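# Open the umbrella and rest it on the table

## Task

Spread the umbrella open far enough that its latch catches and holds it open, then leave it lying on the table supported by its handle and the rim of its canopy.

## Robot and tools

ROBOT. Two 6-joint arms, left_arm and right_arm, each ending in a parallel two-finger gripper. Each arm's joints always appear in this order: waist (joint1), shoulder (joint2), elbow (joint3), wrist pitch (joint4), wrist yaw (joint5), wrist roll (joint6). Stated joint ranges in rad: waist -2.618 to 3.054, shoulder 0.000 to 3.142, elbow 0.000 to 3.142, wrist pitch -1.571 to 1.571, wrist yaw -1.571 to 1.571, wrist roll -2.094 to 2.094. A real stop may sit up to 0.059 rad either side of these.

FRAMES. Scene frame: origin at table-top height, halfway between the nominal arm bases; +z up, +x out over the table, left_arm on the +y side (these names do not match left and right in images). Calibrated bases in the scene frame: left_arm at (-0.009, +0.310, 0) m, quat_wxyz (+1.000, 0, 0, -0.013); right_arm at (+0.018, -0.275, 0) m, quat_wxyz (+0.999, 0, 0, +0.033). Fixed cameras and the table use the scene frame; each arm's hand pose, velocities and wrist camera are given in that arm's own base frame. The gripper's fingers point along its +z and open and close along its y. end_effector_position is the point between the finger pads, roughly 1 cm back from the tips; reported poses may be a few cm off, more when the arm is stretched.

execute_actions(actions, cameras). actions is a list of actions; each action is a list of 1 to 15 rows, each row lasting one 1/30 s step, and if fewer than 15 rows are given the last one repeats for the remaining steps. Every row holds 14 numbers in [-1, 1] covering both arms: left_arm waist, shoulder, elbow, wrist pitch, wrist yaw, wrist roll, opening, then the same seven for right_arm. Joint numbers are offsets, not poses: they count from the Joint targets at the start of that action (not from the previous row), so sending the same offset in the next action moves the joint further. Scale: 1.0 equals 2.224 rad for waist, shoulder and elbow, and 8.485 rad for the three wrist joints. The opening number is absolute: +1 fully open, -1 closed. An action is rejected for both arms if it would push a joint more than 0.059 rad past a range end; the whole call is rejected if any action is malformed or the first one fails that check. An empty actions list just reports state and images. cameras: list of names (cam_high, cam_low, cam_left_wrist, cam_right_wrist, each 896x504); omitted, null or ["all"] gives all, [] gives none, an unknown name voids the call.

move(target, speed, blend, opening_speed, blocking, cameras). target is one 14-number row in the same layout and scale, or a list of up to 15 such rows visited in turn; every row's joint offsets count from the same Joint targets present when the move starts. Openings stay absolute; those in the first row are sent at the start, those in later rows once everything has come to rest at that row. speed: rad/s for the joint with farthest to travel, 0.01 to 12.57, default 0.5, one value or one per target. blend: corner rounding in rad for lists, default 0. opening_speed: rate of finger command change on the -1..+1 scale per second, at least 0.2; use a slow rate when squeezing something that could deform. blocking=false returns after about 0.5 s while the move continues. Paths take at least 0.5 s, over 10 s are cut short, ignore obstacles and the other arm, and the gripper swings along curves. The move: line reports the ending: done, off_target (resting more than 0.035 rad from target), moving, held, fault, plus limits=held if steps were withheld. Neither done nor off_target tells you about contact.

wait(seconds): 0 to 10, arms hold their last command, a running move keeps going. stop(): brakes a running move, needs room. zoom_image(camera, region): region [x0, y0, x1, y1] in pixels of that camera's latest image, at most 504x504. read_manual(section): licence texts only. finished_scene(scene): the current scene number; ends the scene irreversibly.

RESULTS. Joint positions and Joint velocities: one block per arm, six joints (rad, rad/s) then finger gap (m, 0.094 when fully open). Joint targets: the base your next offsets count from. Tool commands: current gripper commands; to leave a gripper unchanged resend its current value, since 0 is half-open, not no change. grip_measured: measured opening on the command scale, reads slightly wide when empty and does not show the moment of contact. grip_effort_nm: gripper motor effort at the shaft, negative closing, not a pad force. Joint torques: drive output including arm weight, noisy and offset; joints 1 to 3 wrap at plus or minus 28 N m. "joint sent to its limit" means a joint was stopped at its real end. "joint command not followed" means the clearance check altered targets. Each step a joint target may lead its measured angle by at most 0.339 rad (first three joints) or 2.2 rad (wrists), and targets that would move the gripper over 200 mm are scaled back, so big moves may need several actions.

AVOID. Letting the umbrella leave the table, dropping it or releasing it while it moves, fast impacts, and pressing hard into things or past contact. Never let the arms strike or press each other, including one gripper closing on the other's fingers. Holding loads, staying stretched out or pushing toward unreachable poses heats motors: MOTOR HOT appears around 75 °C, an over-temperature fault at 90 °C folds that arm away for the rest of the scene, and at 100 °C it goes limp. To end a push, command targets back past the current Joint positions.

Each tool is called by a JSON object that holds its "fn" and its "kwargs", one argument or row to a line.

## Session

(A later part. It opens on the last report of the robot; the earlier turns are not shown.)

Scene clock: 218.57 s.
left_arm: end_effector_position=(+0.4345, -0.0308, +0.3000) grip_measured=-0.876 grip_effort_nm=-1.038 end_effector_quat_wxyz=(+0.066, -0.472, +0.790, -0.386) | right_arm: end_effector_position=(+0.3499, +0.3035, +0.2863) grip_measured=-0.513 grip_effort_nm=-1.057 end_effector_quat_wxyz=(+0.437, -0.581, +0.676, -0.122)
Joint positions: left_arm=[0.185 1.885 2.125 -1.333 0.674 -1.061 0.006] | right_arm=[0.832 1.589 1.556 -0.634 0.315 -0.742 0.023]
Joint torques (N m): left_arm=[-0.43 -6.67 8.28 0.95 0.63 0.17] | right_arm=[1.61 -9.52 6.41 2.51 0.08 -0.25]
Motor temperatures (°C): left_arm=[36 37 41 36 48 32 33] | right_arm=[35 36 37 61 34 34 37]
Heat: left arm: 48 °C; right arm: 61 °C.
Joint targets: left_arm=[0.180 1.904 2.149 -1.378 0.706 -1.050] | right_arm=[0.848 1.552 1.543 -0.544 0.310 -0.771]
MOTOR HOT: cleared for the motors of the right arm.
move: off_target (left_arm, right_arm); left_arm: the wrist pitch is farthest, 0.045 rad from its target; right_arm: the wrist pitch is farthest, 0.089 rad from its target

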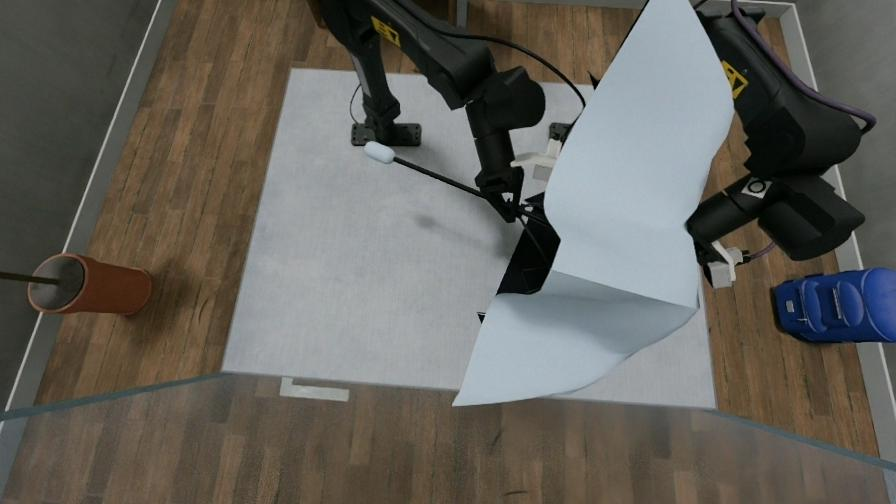

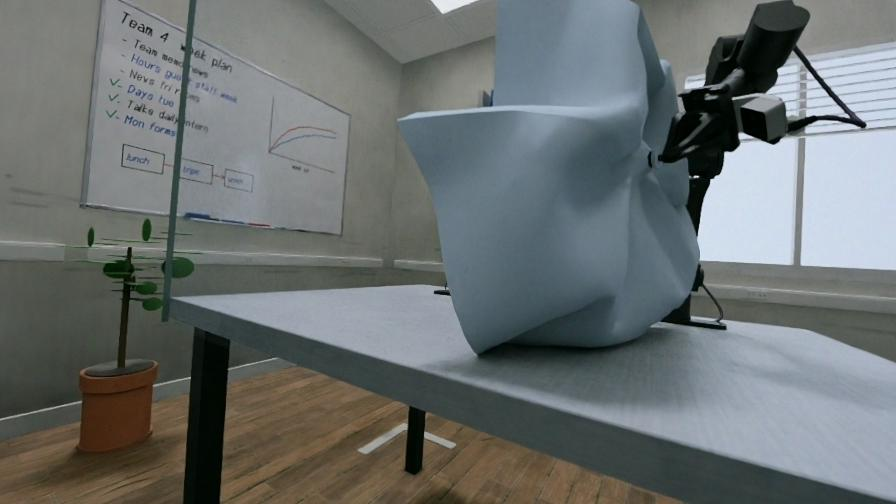

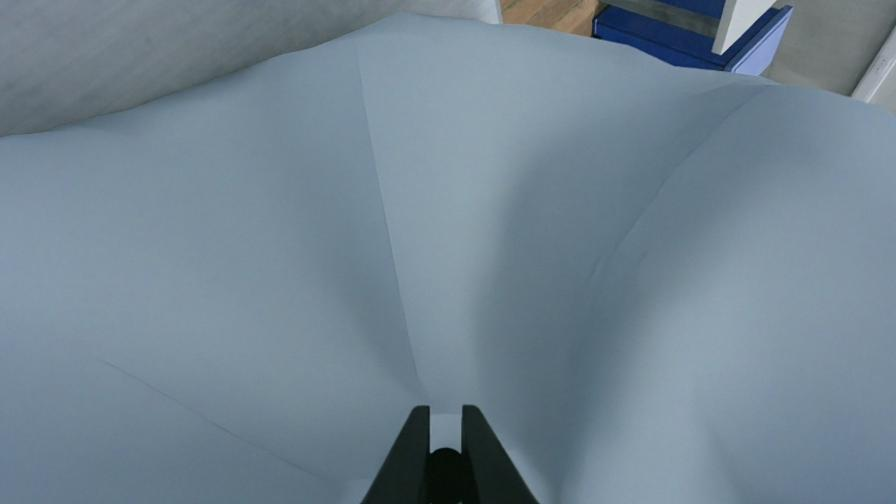

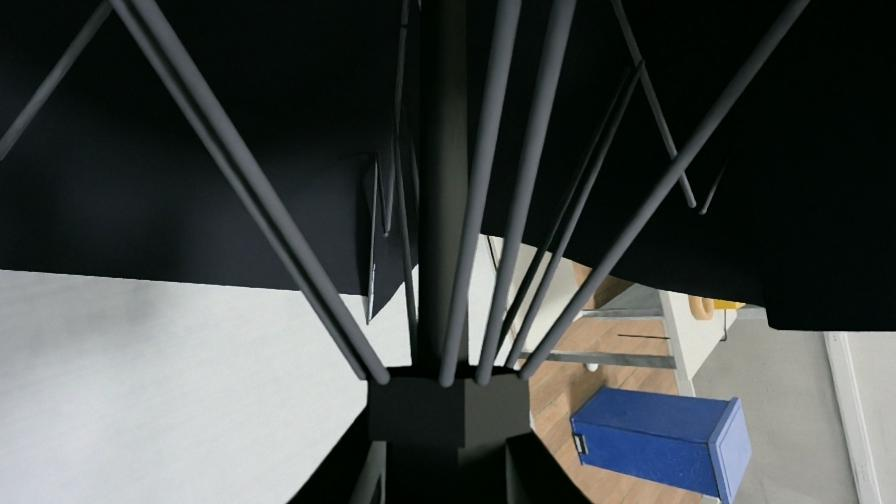

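{"fn": "move", "kwargs": {
  "target": [-0.0675,0,0,-0.0118,0.0295,0,-1,0.041,0.1466,0.1884,0.0233,-0.0244,-0.0035,-1],
  "speed": 0.25
}}

Scene clock: 225.00 s.
left_arm: end_effector_position=(+0.4584, -0.0168, +0.3032) grip_measured=-0.876 grip_effort_nm=-1.043 end_effector_quat_wxyz=(+0.124, -0.467, +0.792, -0.374) | right_arm: end_effector_position=(+0.3755, +0.3484, +0.3155) grip_measured=-0.585 grip_effort_nm=-1.057 end_effector_quat_wxyz=(-0.444, +0.599, -0.653, +0.137)
Joint positions: left_arm=[0.184 1.902 2.143 -1.235 0.605 -1.066 0.006] | right_arm=[0.863 1.804 1.903 -0.746 0.342 -0.793 0.019]
Joint torques (N m): left_arm=[-13.42 -8.13 6.9 -0.93 3.72 0.23] | right_arm=[7.54 -2.71 12.68 5.43 -2.56 -0.06]
Motor temperatures (°C): left_arm=[36 37 41 36 47 32 33] | right_arm=[35 36 37 64 34 34 37]
Heat: left arm: 47 °C; right arm: 64 °C.
Joint targets: left_arm=[0.029 1.904 2.149 -1.479 0.956 -1.051] | right_arm=[0.939 1.878 1.962 -0.347 0.103 -0.800]
move: off_target (left_arm, right_arm); left_arm: the wrist yaw is farthest, 0.351 rad from its target; right_arm: the wrist pitch is farthest, 0.400 rad from its target

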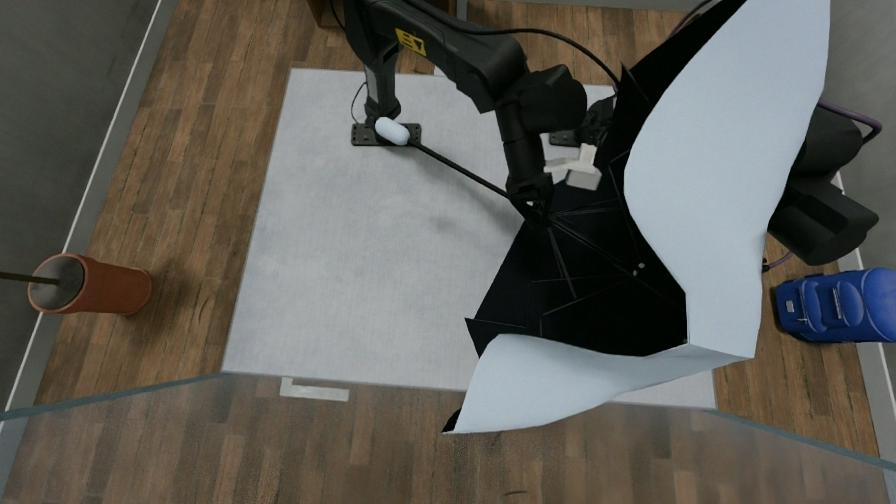

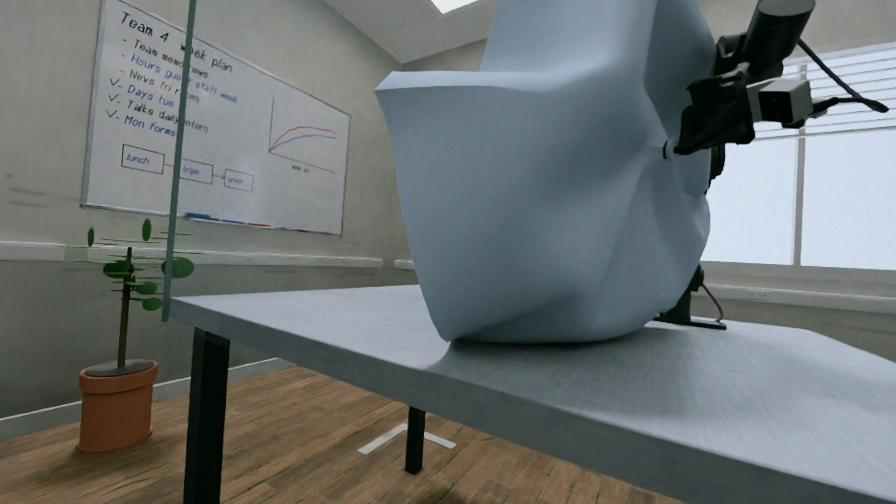

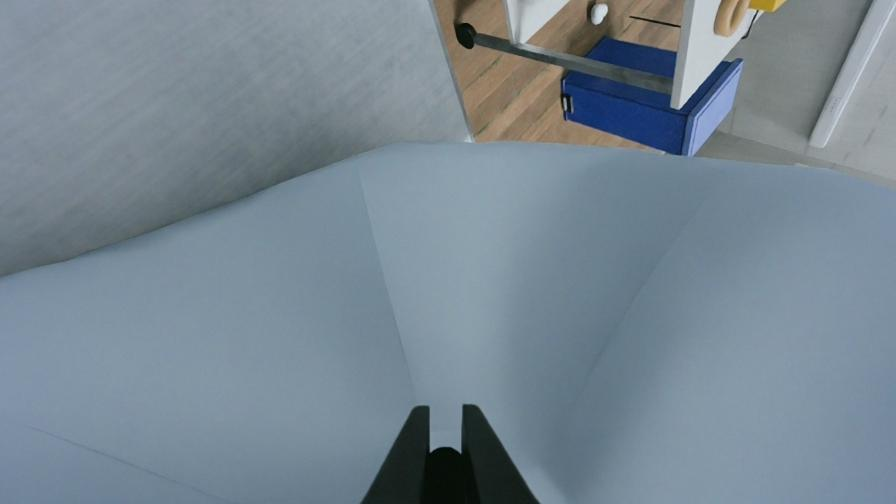

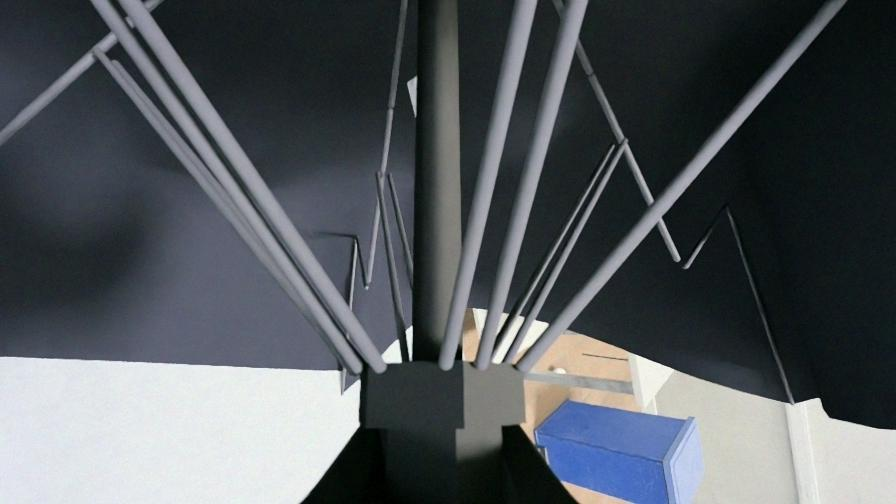

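{"fn": "move", "kwargs": {
  "target": [-0.07,0,0,-0.015,0.03,0,-1,0.03,0.03,0.035,0.012,-0.03,0,-1],
  "speed": 0.25
}}

Scene clock: 227.13 s.
left_arm: end_effector_position=(+0.4457, -0.0744, +0.3065) grip_measured=-0.876 grip_effort_nm=-1.033 end_effector_quat_wxyz=(+0.065, -0.420, +0.807, -0.410) | right_arm: end_effector_position=(+0.3595, +0.2963, +0.3192) grip_measured=-0.592 grip_effort_nm=-1.053 end_effector_quat_wxyz=(+0.381, -0.601, +0.677, -0.187)
Joint positions: left_arm=[0.089 1.907 2.143 -1.267 0.7 -1.072 0.006] | right_arm=[0.849 1.745 1.93 -0.967 0.434 -0.785 0.019]
Joint torques (N m): left_arm=[-11.69 -8.46 6.86 -1.17 4.04 0.28] | right_arm=[1.58 -1.87 6.91 3.42 -0.84 -0.05]
Motor temperatures (°C): left_arm=[37 37 41 36 49 32 33] | right_arm=[35 36 37 68 35 34 37]
Heat: left arm: 49 °C; right arm: 68 °C.
Joint targets: left_arm=[-0.046 1.904 2.149 -1.525 1.079 -1.051] | right_arm=[0.865 1.819 1.929 -0.767 0.342 -0.793]
move: held (right_arm; a check stopped the path), off_target (left_arm; braked when a check withheld steps of right_arm); limits=held; left_arm: the wrist yaw is farthest, 0.510 rad from its target; right_arm: the wrist pitch is farthest, 0.722 rad from its target
joint command not followed: on one or more control steps a check withheld the commanded joint targets of the right arm, and it was not sent them on those steps.
cause: the commanded joint targets, or the way to them, would bring a part of the robot too close to another arm (this arm's fingers and the left arm's wrist (the part past the wrist yaw), along the way the arms are being sent, or toward where that arm still pushes).

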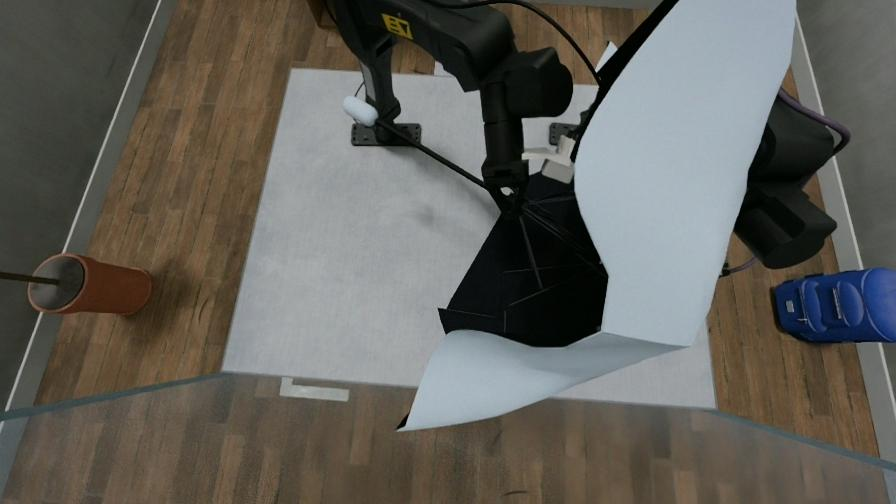

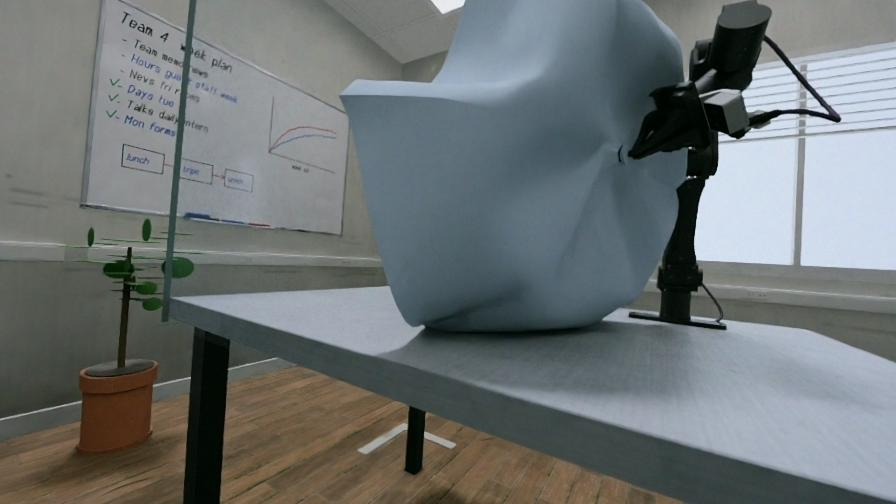

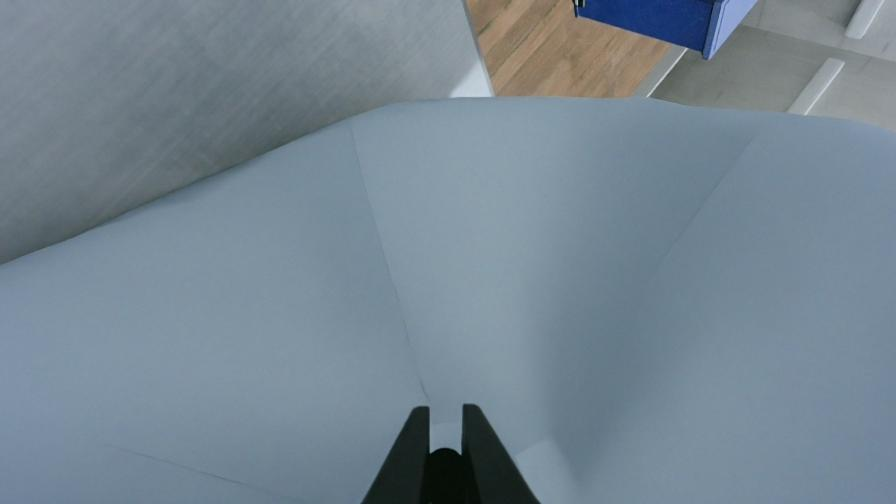

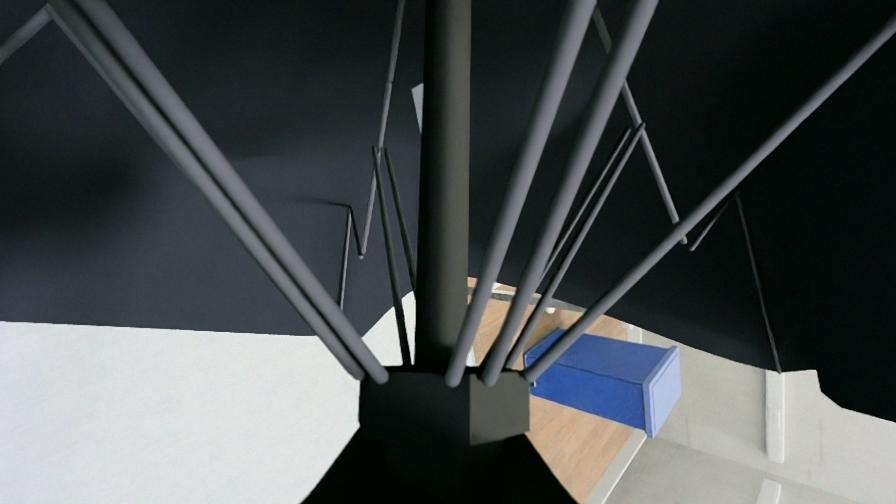

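{"fn": "move", "kwargs": {
  "target": [0.1455,-0.0814,-0.0769,0.0588,-0.014,-0.0046,-1,0.0501,-0.1228,-0.1389,0.0454,0.0308,-0.0398,-1],
  "speed": 0.25
}}

Scene clock: 252.47 s.
left_arm: end_effector_position=(+0.4298, -0.0332, +0.3739) grip_measured=-0.876 grip_effort_nm=-1.038 end_effector_quat_wxyz=(+0.131, -0.382, +0.749, -0.525) | right_arm: end_effector_position=(+0.3493, +0.3291, +0.3763) grip_measured=-0.596 grip_effort_nm=-1.057 end_effector_quat_wxyz=(-0.522, +0.593, -0.545, +0.282)
Joint positions: left_arm=[0.266 1.741 1.995 -1.061 0.961 -1.089 0.006] | right_arm=[0.965 1.588 1.637 -0.415 0.6 -1.109 0.019]
Joint torques (N m): left_arm=[1.05 -8.43 5.18 2.09 0.36 0.04] | right_arm=[1.16 -9.96 6.16 2.09 0.19 -0.21]
Motor temperatures (°C): left_arm=[39 37 41 37 61 32 33] | right_arm=[35 35 37 73 34 34 37]
Heat: left arm: 61 °C; right arm: 73 °C.
Joint targets: left_arm=[0.278 1.723 1.978 -1.026 0.961 -1.090] | right_arm=[0.976 1.546 1.621 -0.382 0.603 -1.131]
move: off_target (right_arm); right_arm: the shoulder is farthest, 0.043 rad from its target

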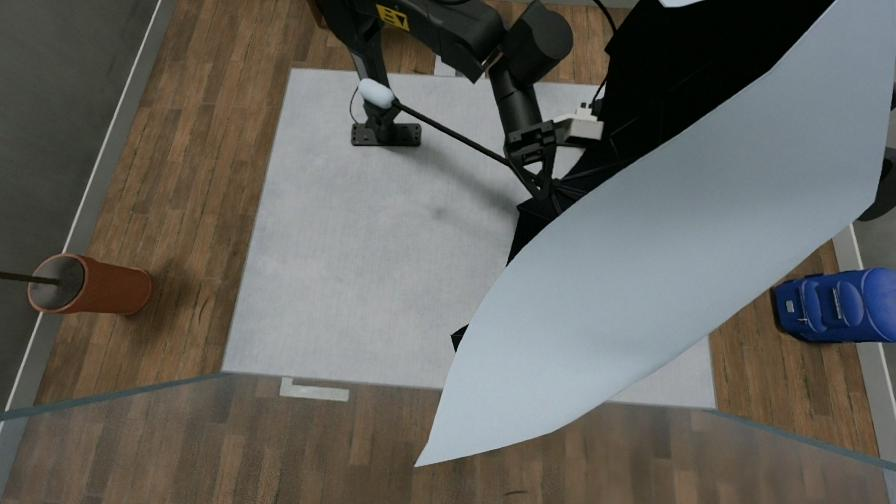

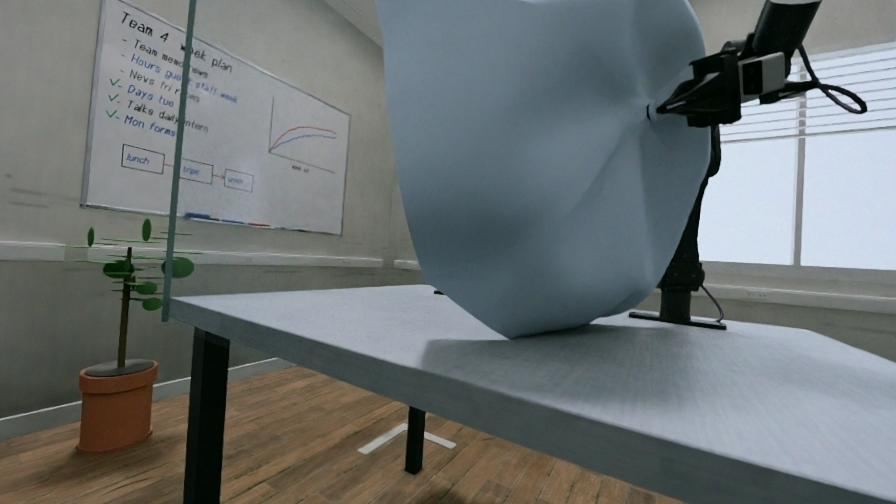

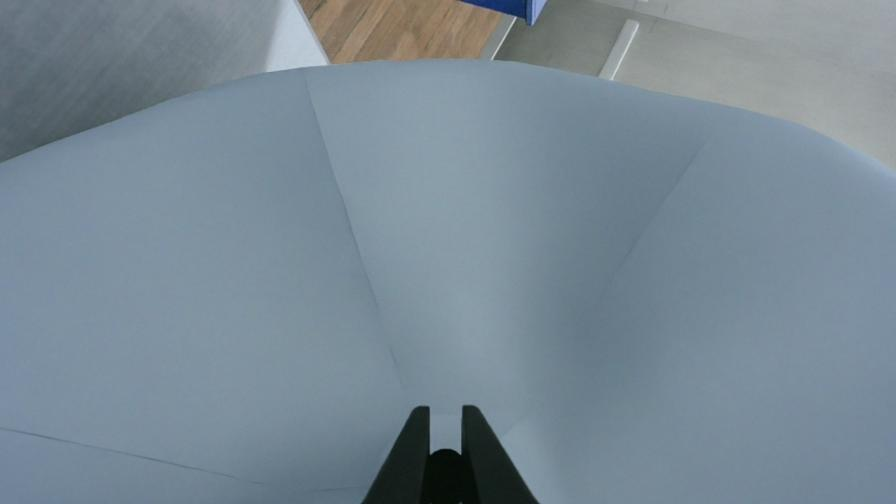

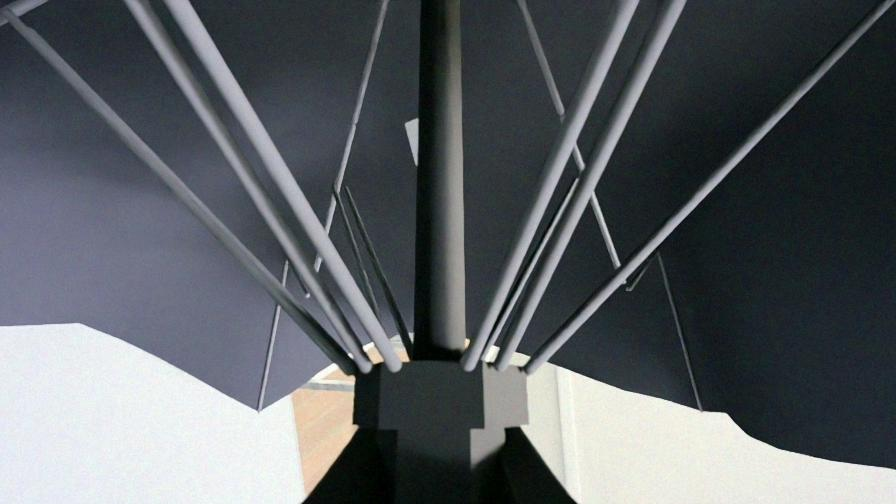

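{"fn": "move", "kwargs": {
  "target": [-0.018,0,0,0,0.0094,0,-1,0.018,0.0868,0.0931,0.002,-0.012,0,-1],
  "speed": 0.15
}}

Scene clock: 257.83 s.
left_arm: end_effector_position=(+0.4396, -0.0250, +0.3782) grip_measured=-0.876 grip_effort_nm=-1.043 end_effector_quat_wxyz=(+0.163, -0.380, +0.748, -0.519) | right_arm: end_effector_position=(+0.3611, +0.3503, +0.3835) grip_measured=-0.596 grip_effort_nm=-1.057 end_effector_quat_wxyz=(-0.517, +0.594, -0.543, +0.291)
Joint positions: left_arm=[0.271 1.741 1.995 -1 0.927 -1.1 0.006] | right_arm=[0.977 1.698 1.785 -0.46 0.624 -1.119 0.019]
Joint torques (N m): left_arm=[-2.78 -8.47 5.26 1.53 1.43 0.16] | right_arm=[3.93 -4.36 11.23 2.68 -1.25 -0.1]
Motor temperatures (°C): left_arm=[38 38 41 38 57 32 33] | right_arm=[35 36 37 69 34 34 37]
Heat: left arm: 57 °C; right arm: 69 °C.
Joint targets: left_arm=[0.238 1.723 1.978 -1.026 1.040 -1.089] | right_arm=[1.016 1.739 1.828 -0.365 0.501 -1.131]
move: off_target (left_arm, right_arm); left_arm: the wrist yaw is farthest, 0.114 rad from its target; right_arm: the wrist yaw is farthest, 0.123 rad from its target

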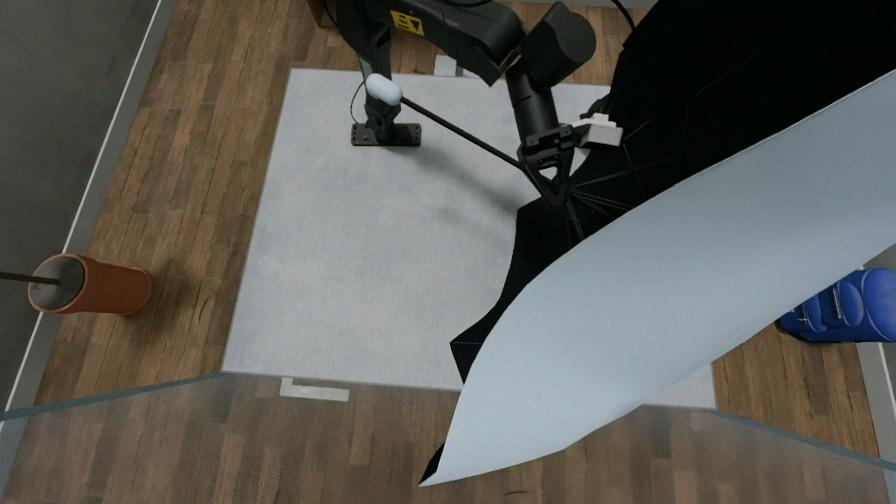

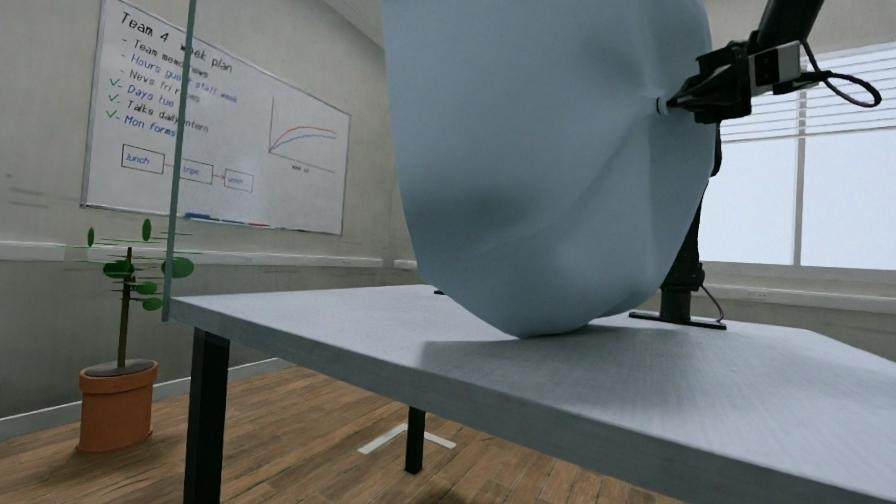

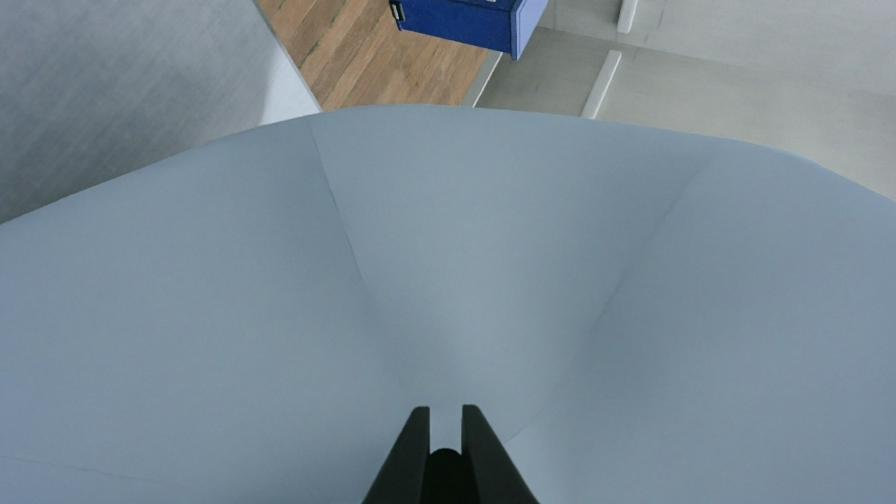

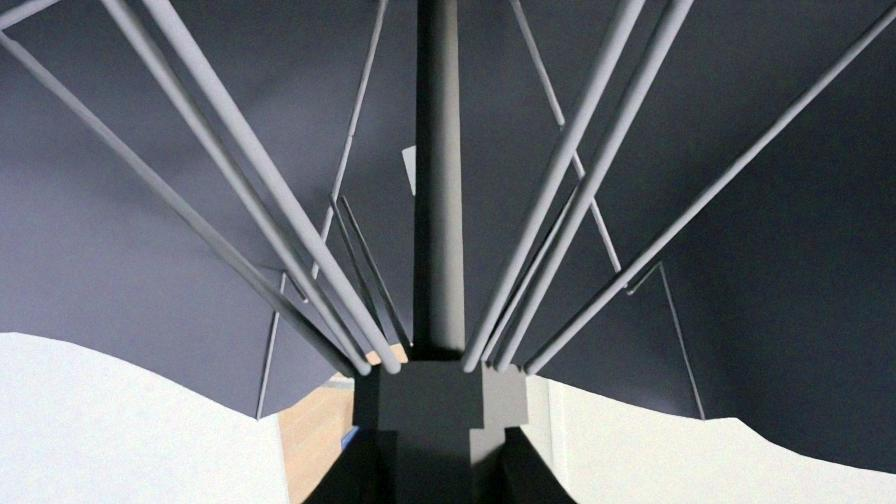

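{"fn": "move", "kwargs": {
  "target": [-0.036,0,0,-0.003,0.0165,0,-1,0.015,0.055,0.058,0.006,-0.02,0,-1],
  "speed": 0.2
}}

Scene clock: 259.80 s.
left_arm: end_effector_position=(+0.4446, -0.0215, +0.3794) grip_measured=-0.876 grip_effort_nm=-1.033 end_effector_quat_wxyz=(+0.178, -0.379, +0.747, -0.516) | right_arm: end_effector_position=(+0.3695, +0.3634, +0.3867) grip_measured=-0.596 grip_effort_nm=-1.057 end_effector_quat_wxyz=(-0.508, +0.602, -0.543, +0.292)
Joint positions: left_arm=[0.271 1.741 1.991 -0.968 0.909 -1.107 0.006] | right_arm=[0.977 1.781 1.919 -0.534 0.624 -1.119 0.019]
Joint torques (N m): left_arm=[-9.76 -8.53 5.59 0.99 2.98 0.24] | right_arm=[7.16 -2.02 10.7 3.84 -3.14 -0.1]
Motor temperatures (°C): left_arm=[38 38 41 38 56 32 33] | right_arm=[35 36 37 69 35 34 37]
Heat: left arm: 56 °C; right arm: 69 °C.
Joint targets: left_arm=[0.158 1.723 1.977 -1.052 1.180 -1.090] | right_arm=[1.050 1.861 1.957 -0.314 0.332 -1.131]
move: off_target (left_arm, right_arm); left_arm: the wrist yaw is farthest, 0.271 rad from its target; right_arm: the wrist yaw is farthest, 0.293 rad from its target

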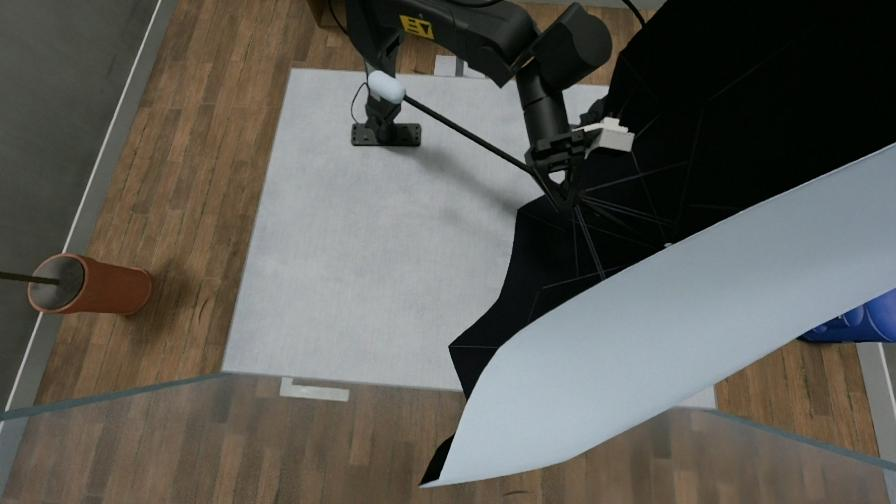

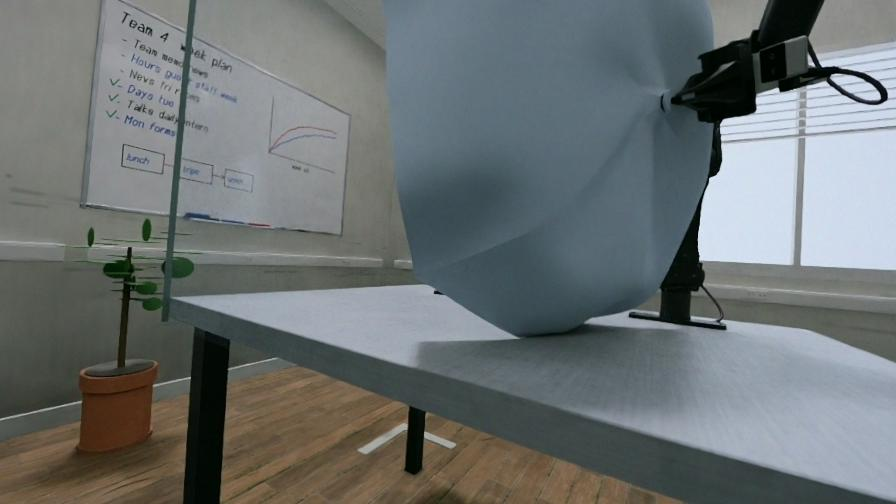

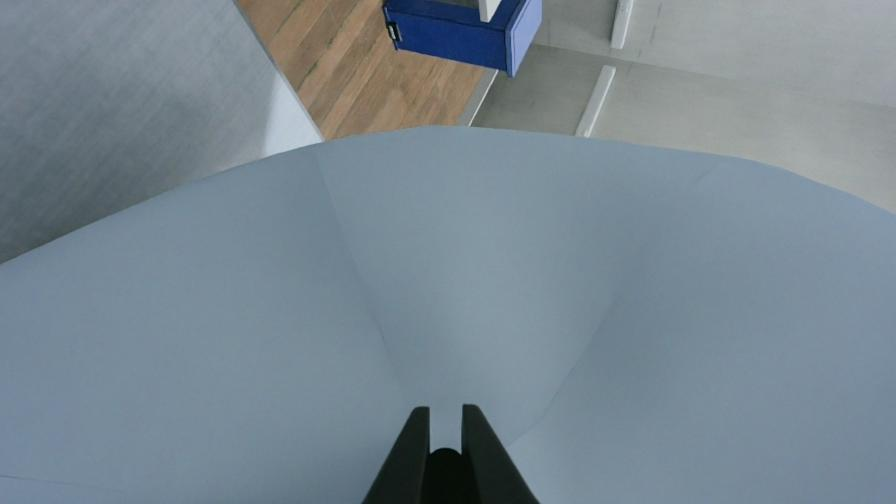

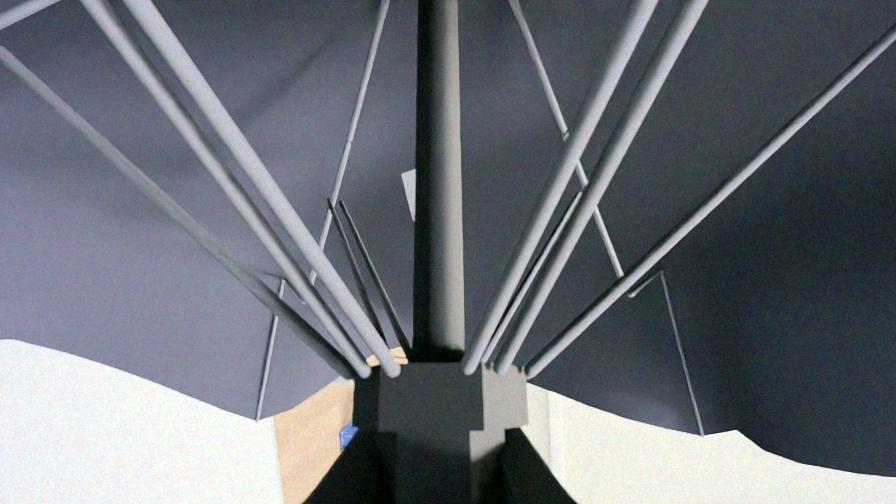

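{"fn": "move", "kwargs": {
  "target": [-0.045,0,0,-0.006,0.022,0,-1,0.018,0.045,0.05,0.012,-0.02,0,-1],
  "speed": 0.3
}}

Scene clock: 263.80 s.
left_arm: end_effector_position=(+0.4487, -0.0237, +0.3844) grip_measured=-0.876 grip_effort_nm=-1.038 end_effector_quat_wxyz=(+0.190, -0.369, +0.747, -0.520) | right_arm: end_effector_position=(+0.3763, +0.3748, +0.3948) grip_measured=-0.596 grip_effort_nm=-1.062 end_effector_quat_wxyz=(-0.509, +0.604, -0.538, +0.294)
Joint positions: left_arm=[0.263 1.741 1.991 -0.93 0.907 -1.112 0.006] | right_arm=[0.978 1.849 2.034 -0.576 0.622 -1.131 0.019]
Joint torques (N m): left_arm=[-17.74 -8.57 5.61 0.14 4.8 0.3] | right_arm=[11.11 -0.01 10.13 5.18 -5.02 0.03]
Motor temperatures (°C): left_arm=[38 38 41 37 57 32 33] | right_arm=[35 35 38 72 37 34 37]
Heat: left arm: 57 °C; right arm: 72 °C.
Joint targets: left_arm=[0.058 1.723 1.977 -1.103 1.367 -1.089] | right_arm=[1.090 1.962 2.068 -0.212 0.162 -1.130]
move: off_target (left_arm, right_arm); left_arm: the wrist yaw is farthest, 0.459 rad from its target; right_arm: the wrist yaw is farthest, 0.460 rad from its target

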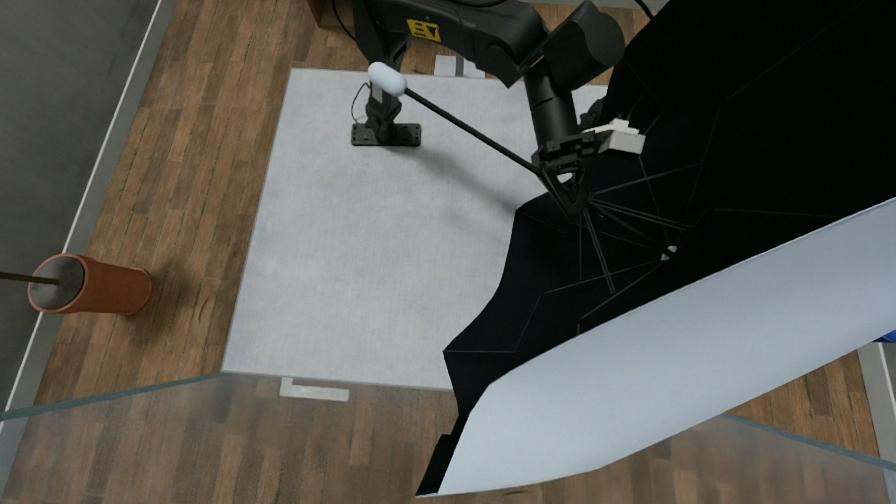

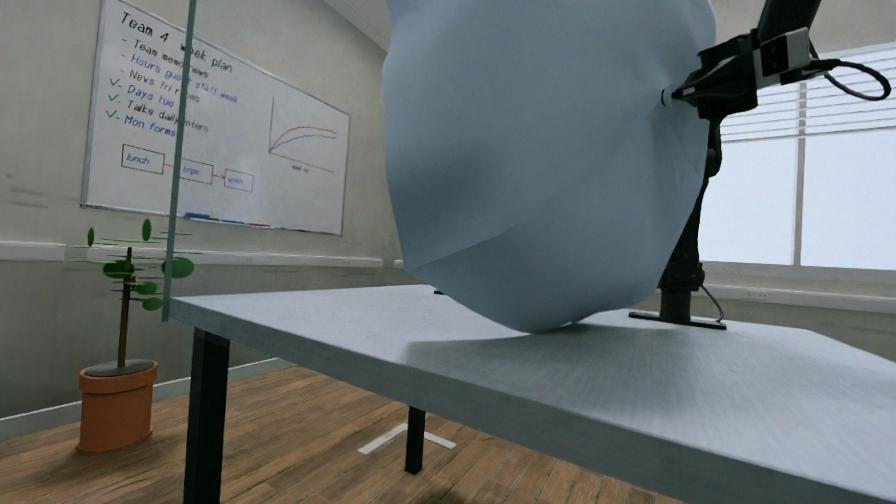

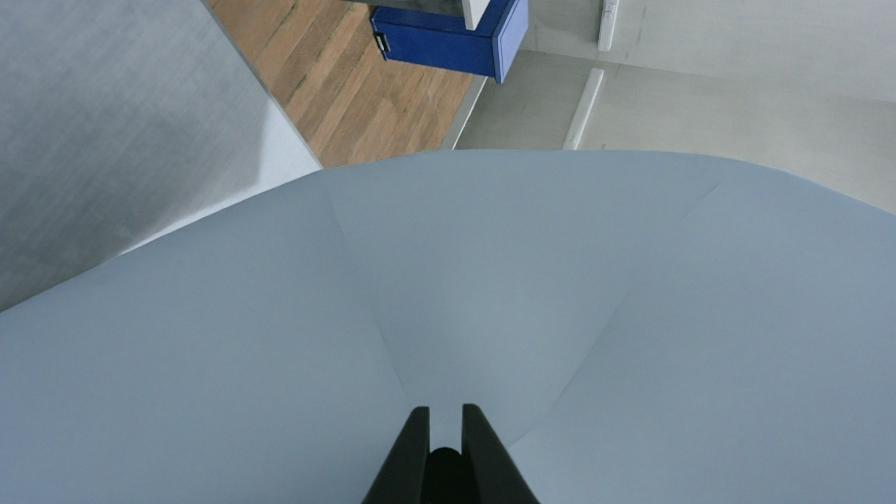

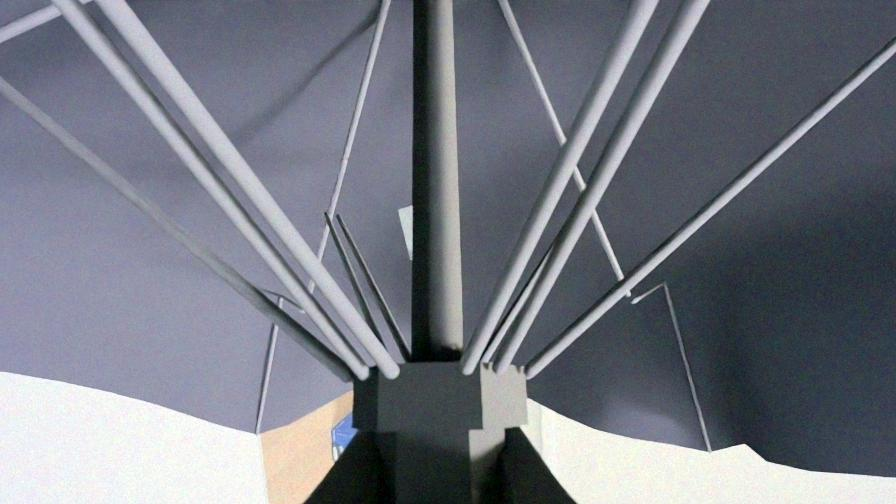

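{"fn": "move", "kwargs": {
  "target": [0.1214,-0.0432,-0.071,0.0808,-0.0309,-0.0383,-1,-0.04,-0.1219,-0.1156,0.011,0.0614,-0.052,-1],
  "speed": 0.3
}}

Scene clock: 273.77 s.
left_arm: end_effector_position=(+0.4443, -0.0213, +0.4478) grip_measured=-0.877 grip_effort_nm=-1.038 end_effector_quat_wxyz=(+0.227, -0.303, +0.682, -0.626) | right_arm: end_effector_position=(+0.3746, +0.3615, +0.4522) grip_measured=-0.596 grip_effort_nm=-1.072 end_effector_quat_wxyz=(+0.554, -0.576, +0.430, -0.421)
Joint positions: left_arm=[0.316 1.65 1.836 -0.443 1.108 -1.41 0.006] | right_arm=[0.991 1.738 1.828 -0.133 0.711 -1.552 0.019]
Joint torques (N m): left_arm=[1.02 -8.43 5.72 2.25 0.1 -0.01] | right_arm=[1.01 -11.52 5.96 1.9 -0.29 -0.16]
Motor temperatures (°C): left_arm=[40 39 40 37 64 32 33] | right_arm=[36 35 38 78 46 34 37]
Heat: left arm: 64 °C; right arm: 78 °C. Fold the right arm in close to its base, or ease its load, before you think long.
Joint targets: left_arm=[0.328 1.627 1.819 -0.417 1.105 -1.414] | right_arm=[1.001 1.690 1.811 -0.119 0.683 -1.572]
MOTOR HOT: the wrist pitch of the right arm reports 78 °C; the controller's stop level is 90 °C. To cool a motor, set the load down, stop pushing, or move to a pose that needs little force.
move: off_target (right_arm); right_arm: the shoulder is farthest, 0.047 rad from its target

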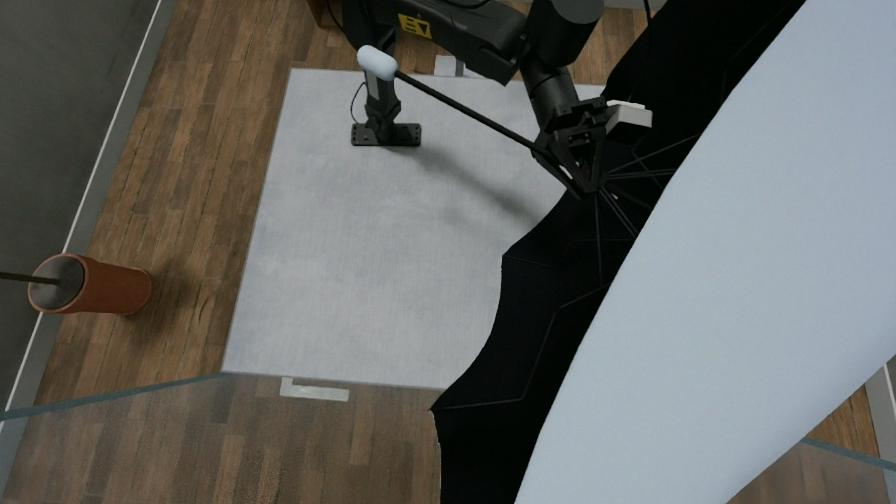

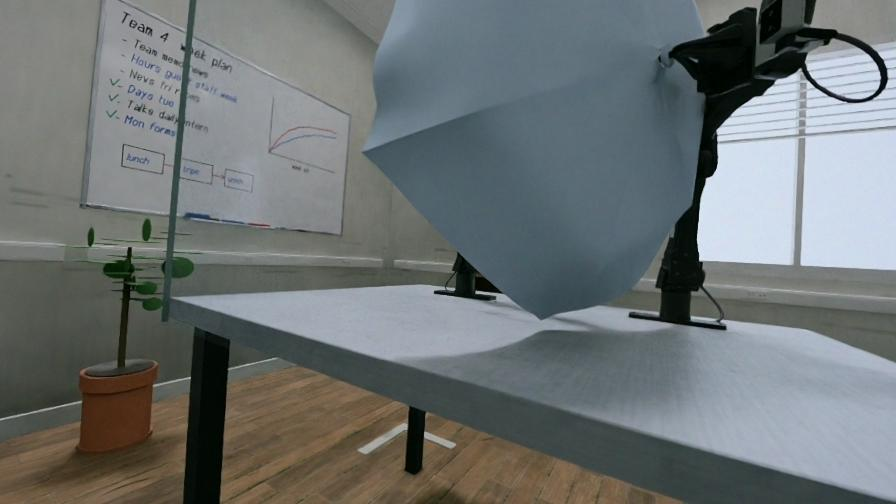

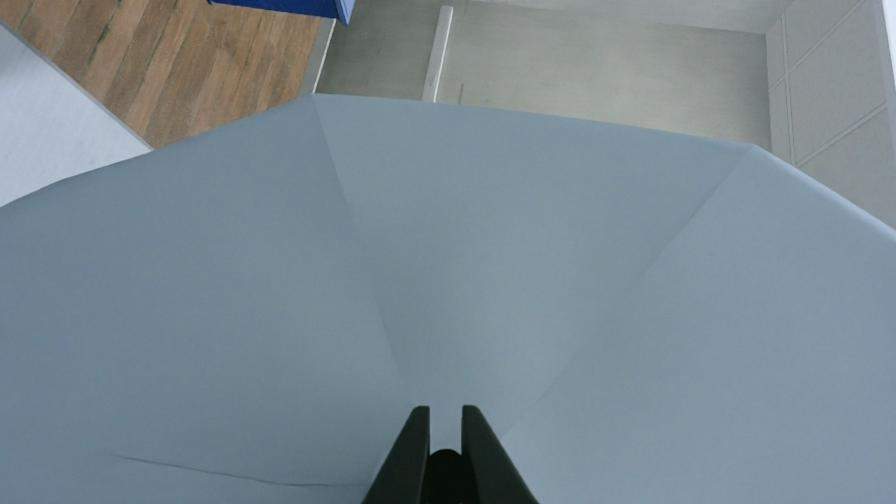

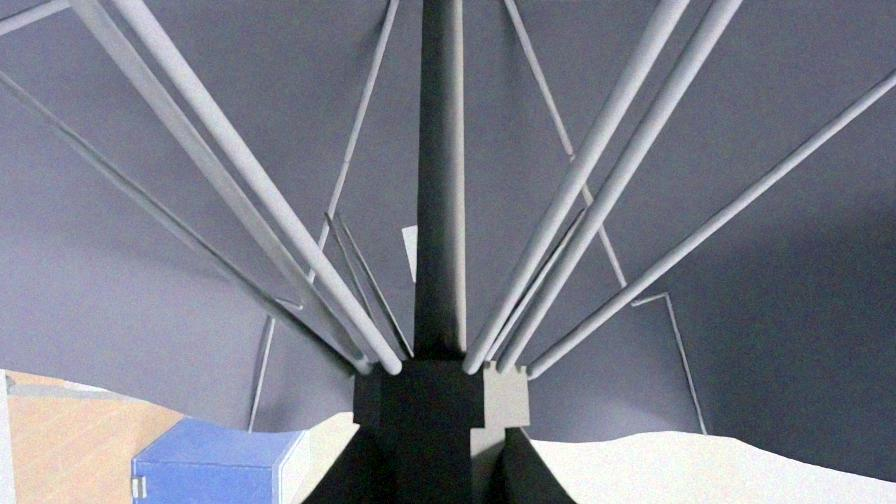

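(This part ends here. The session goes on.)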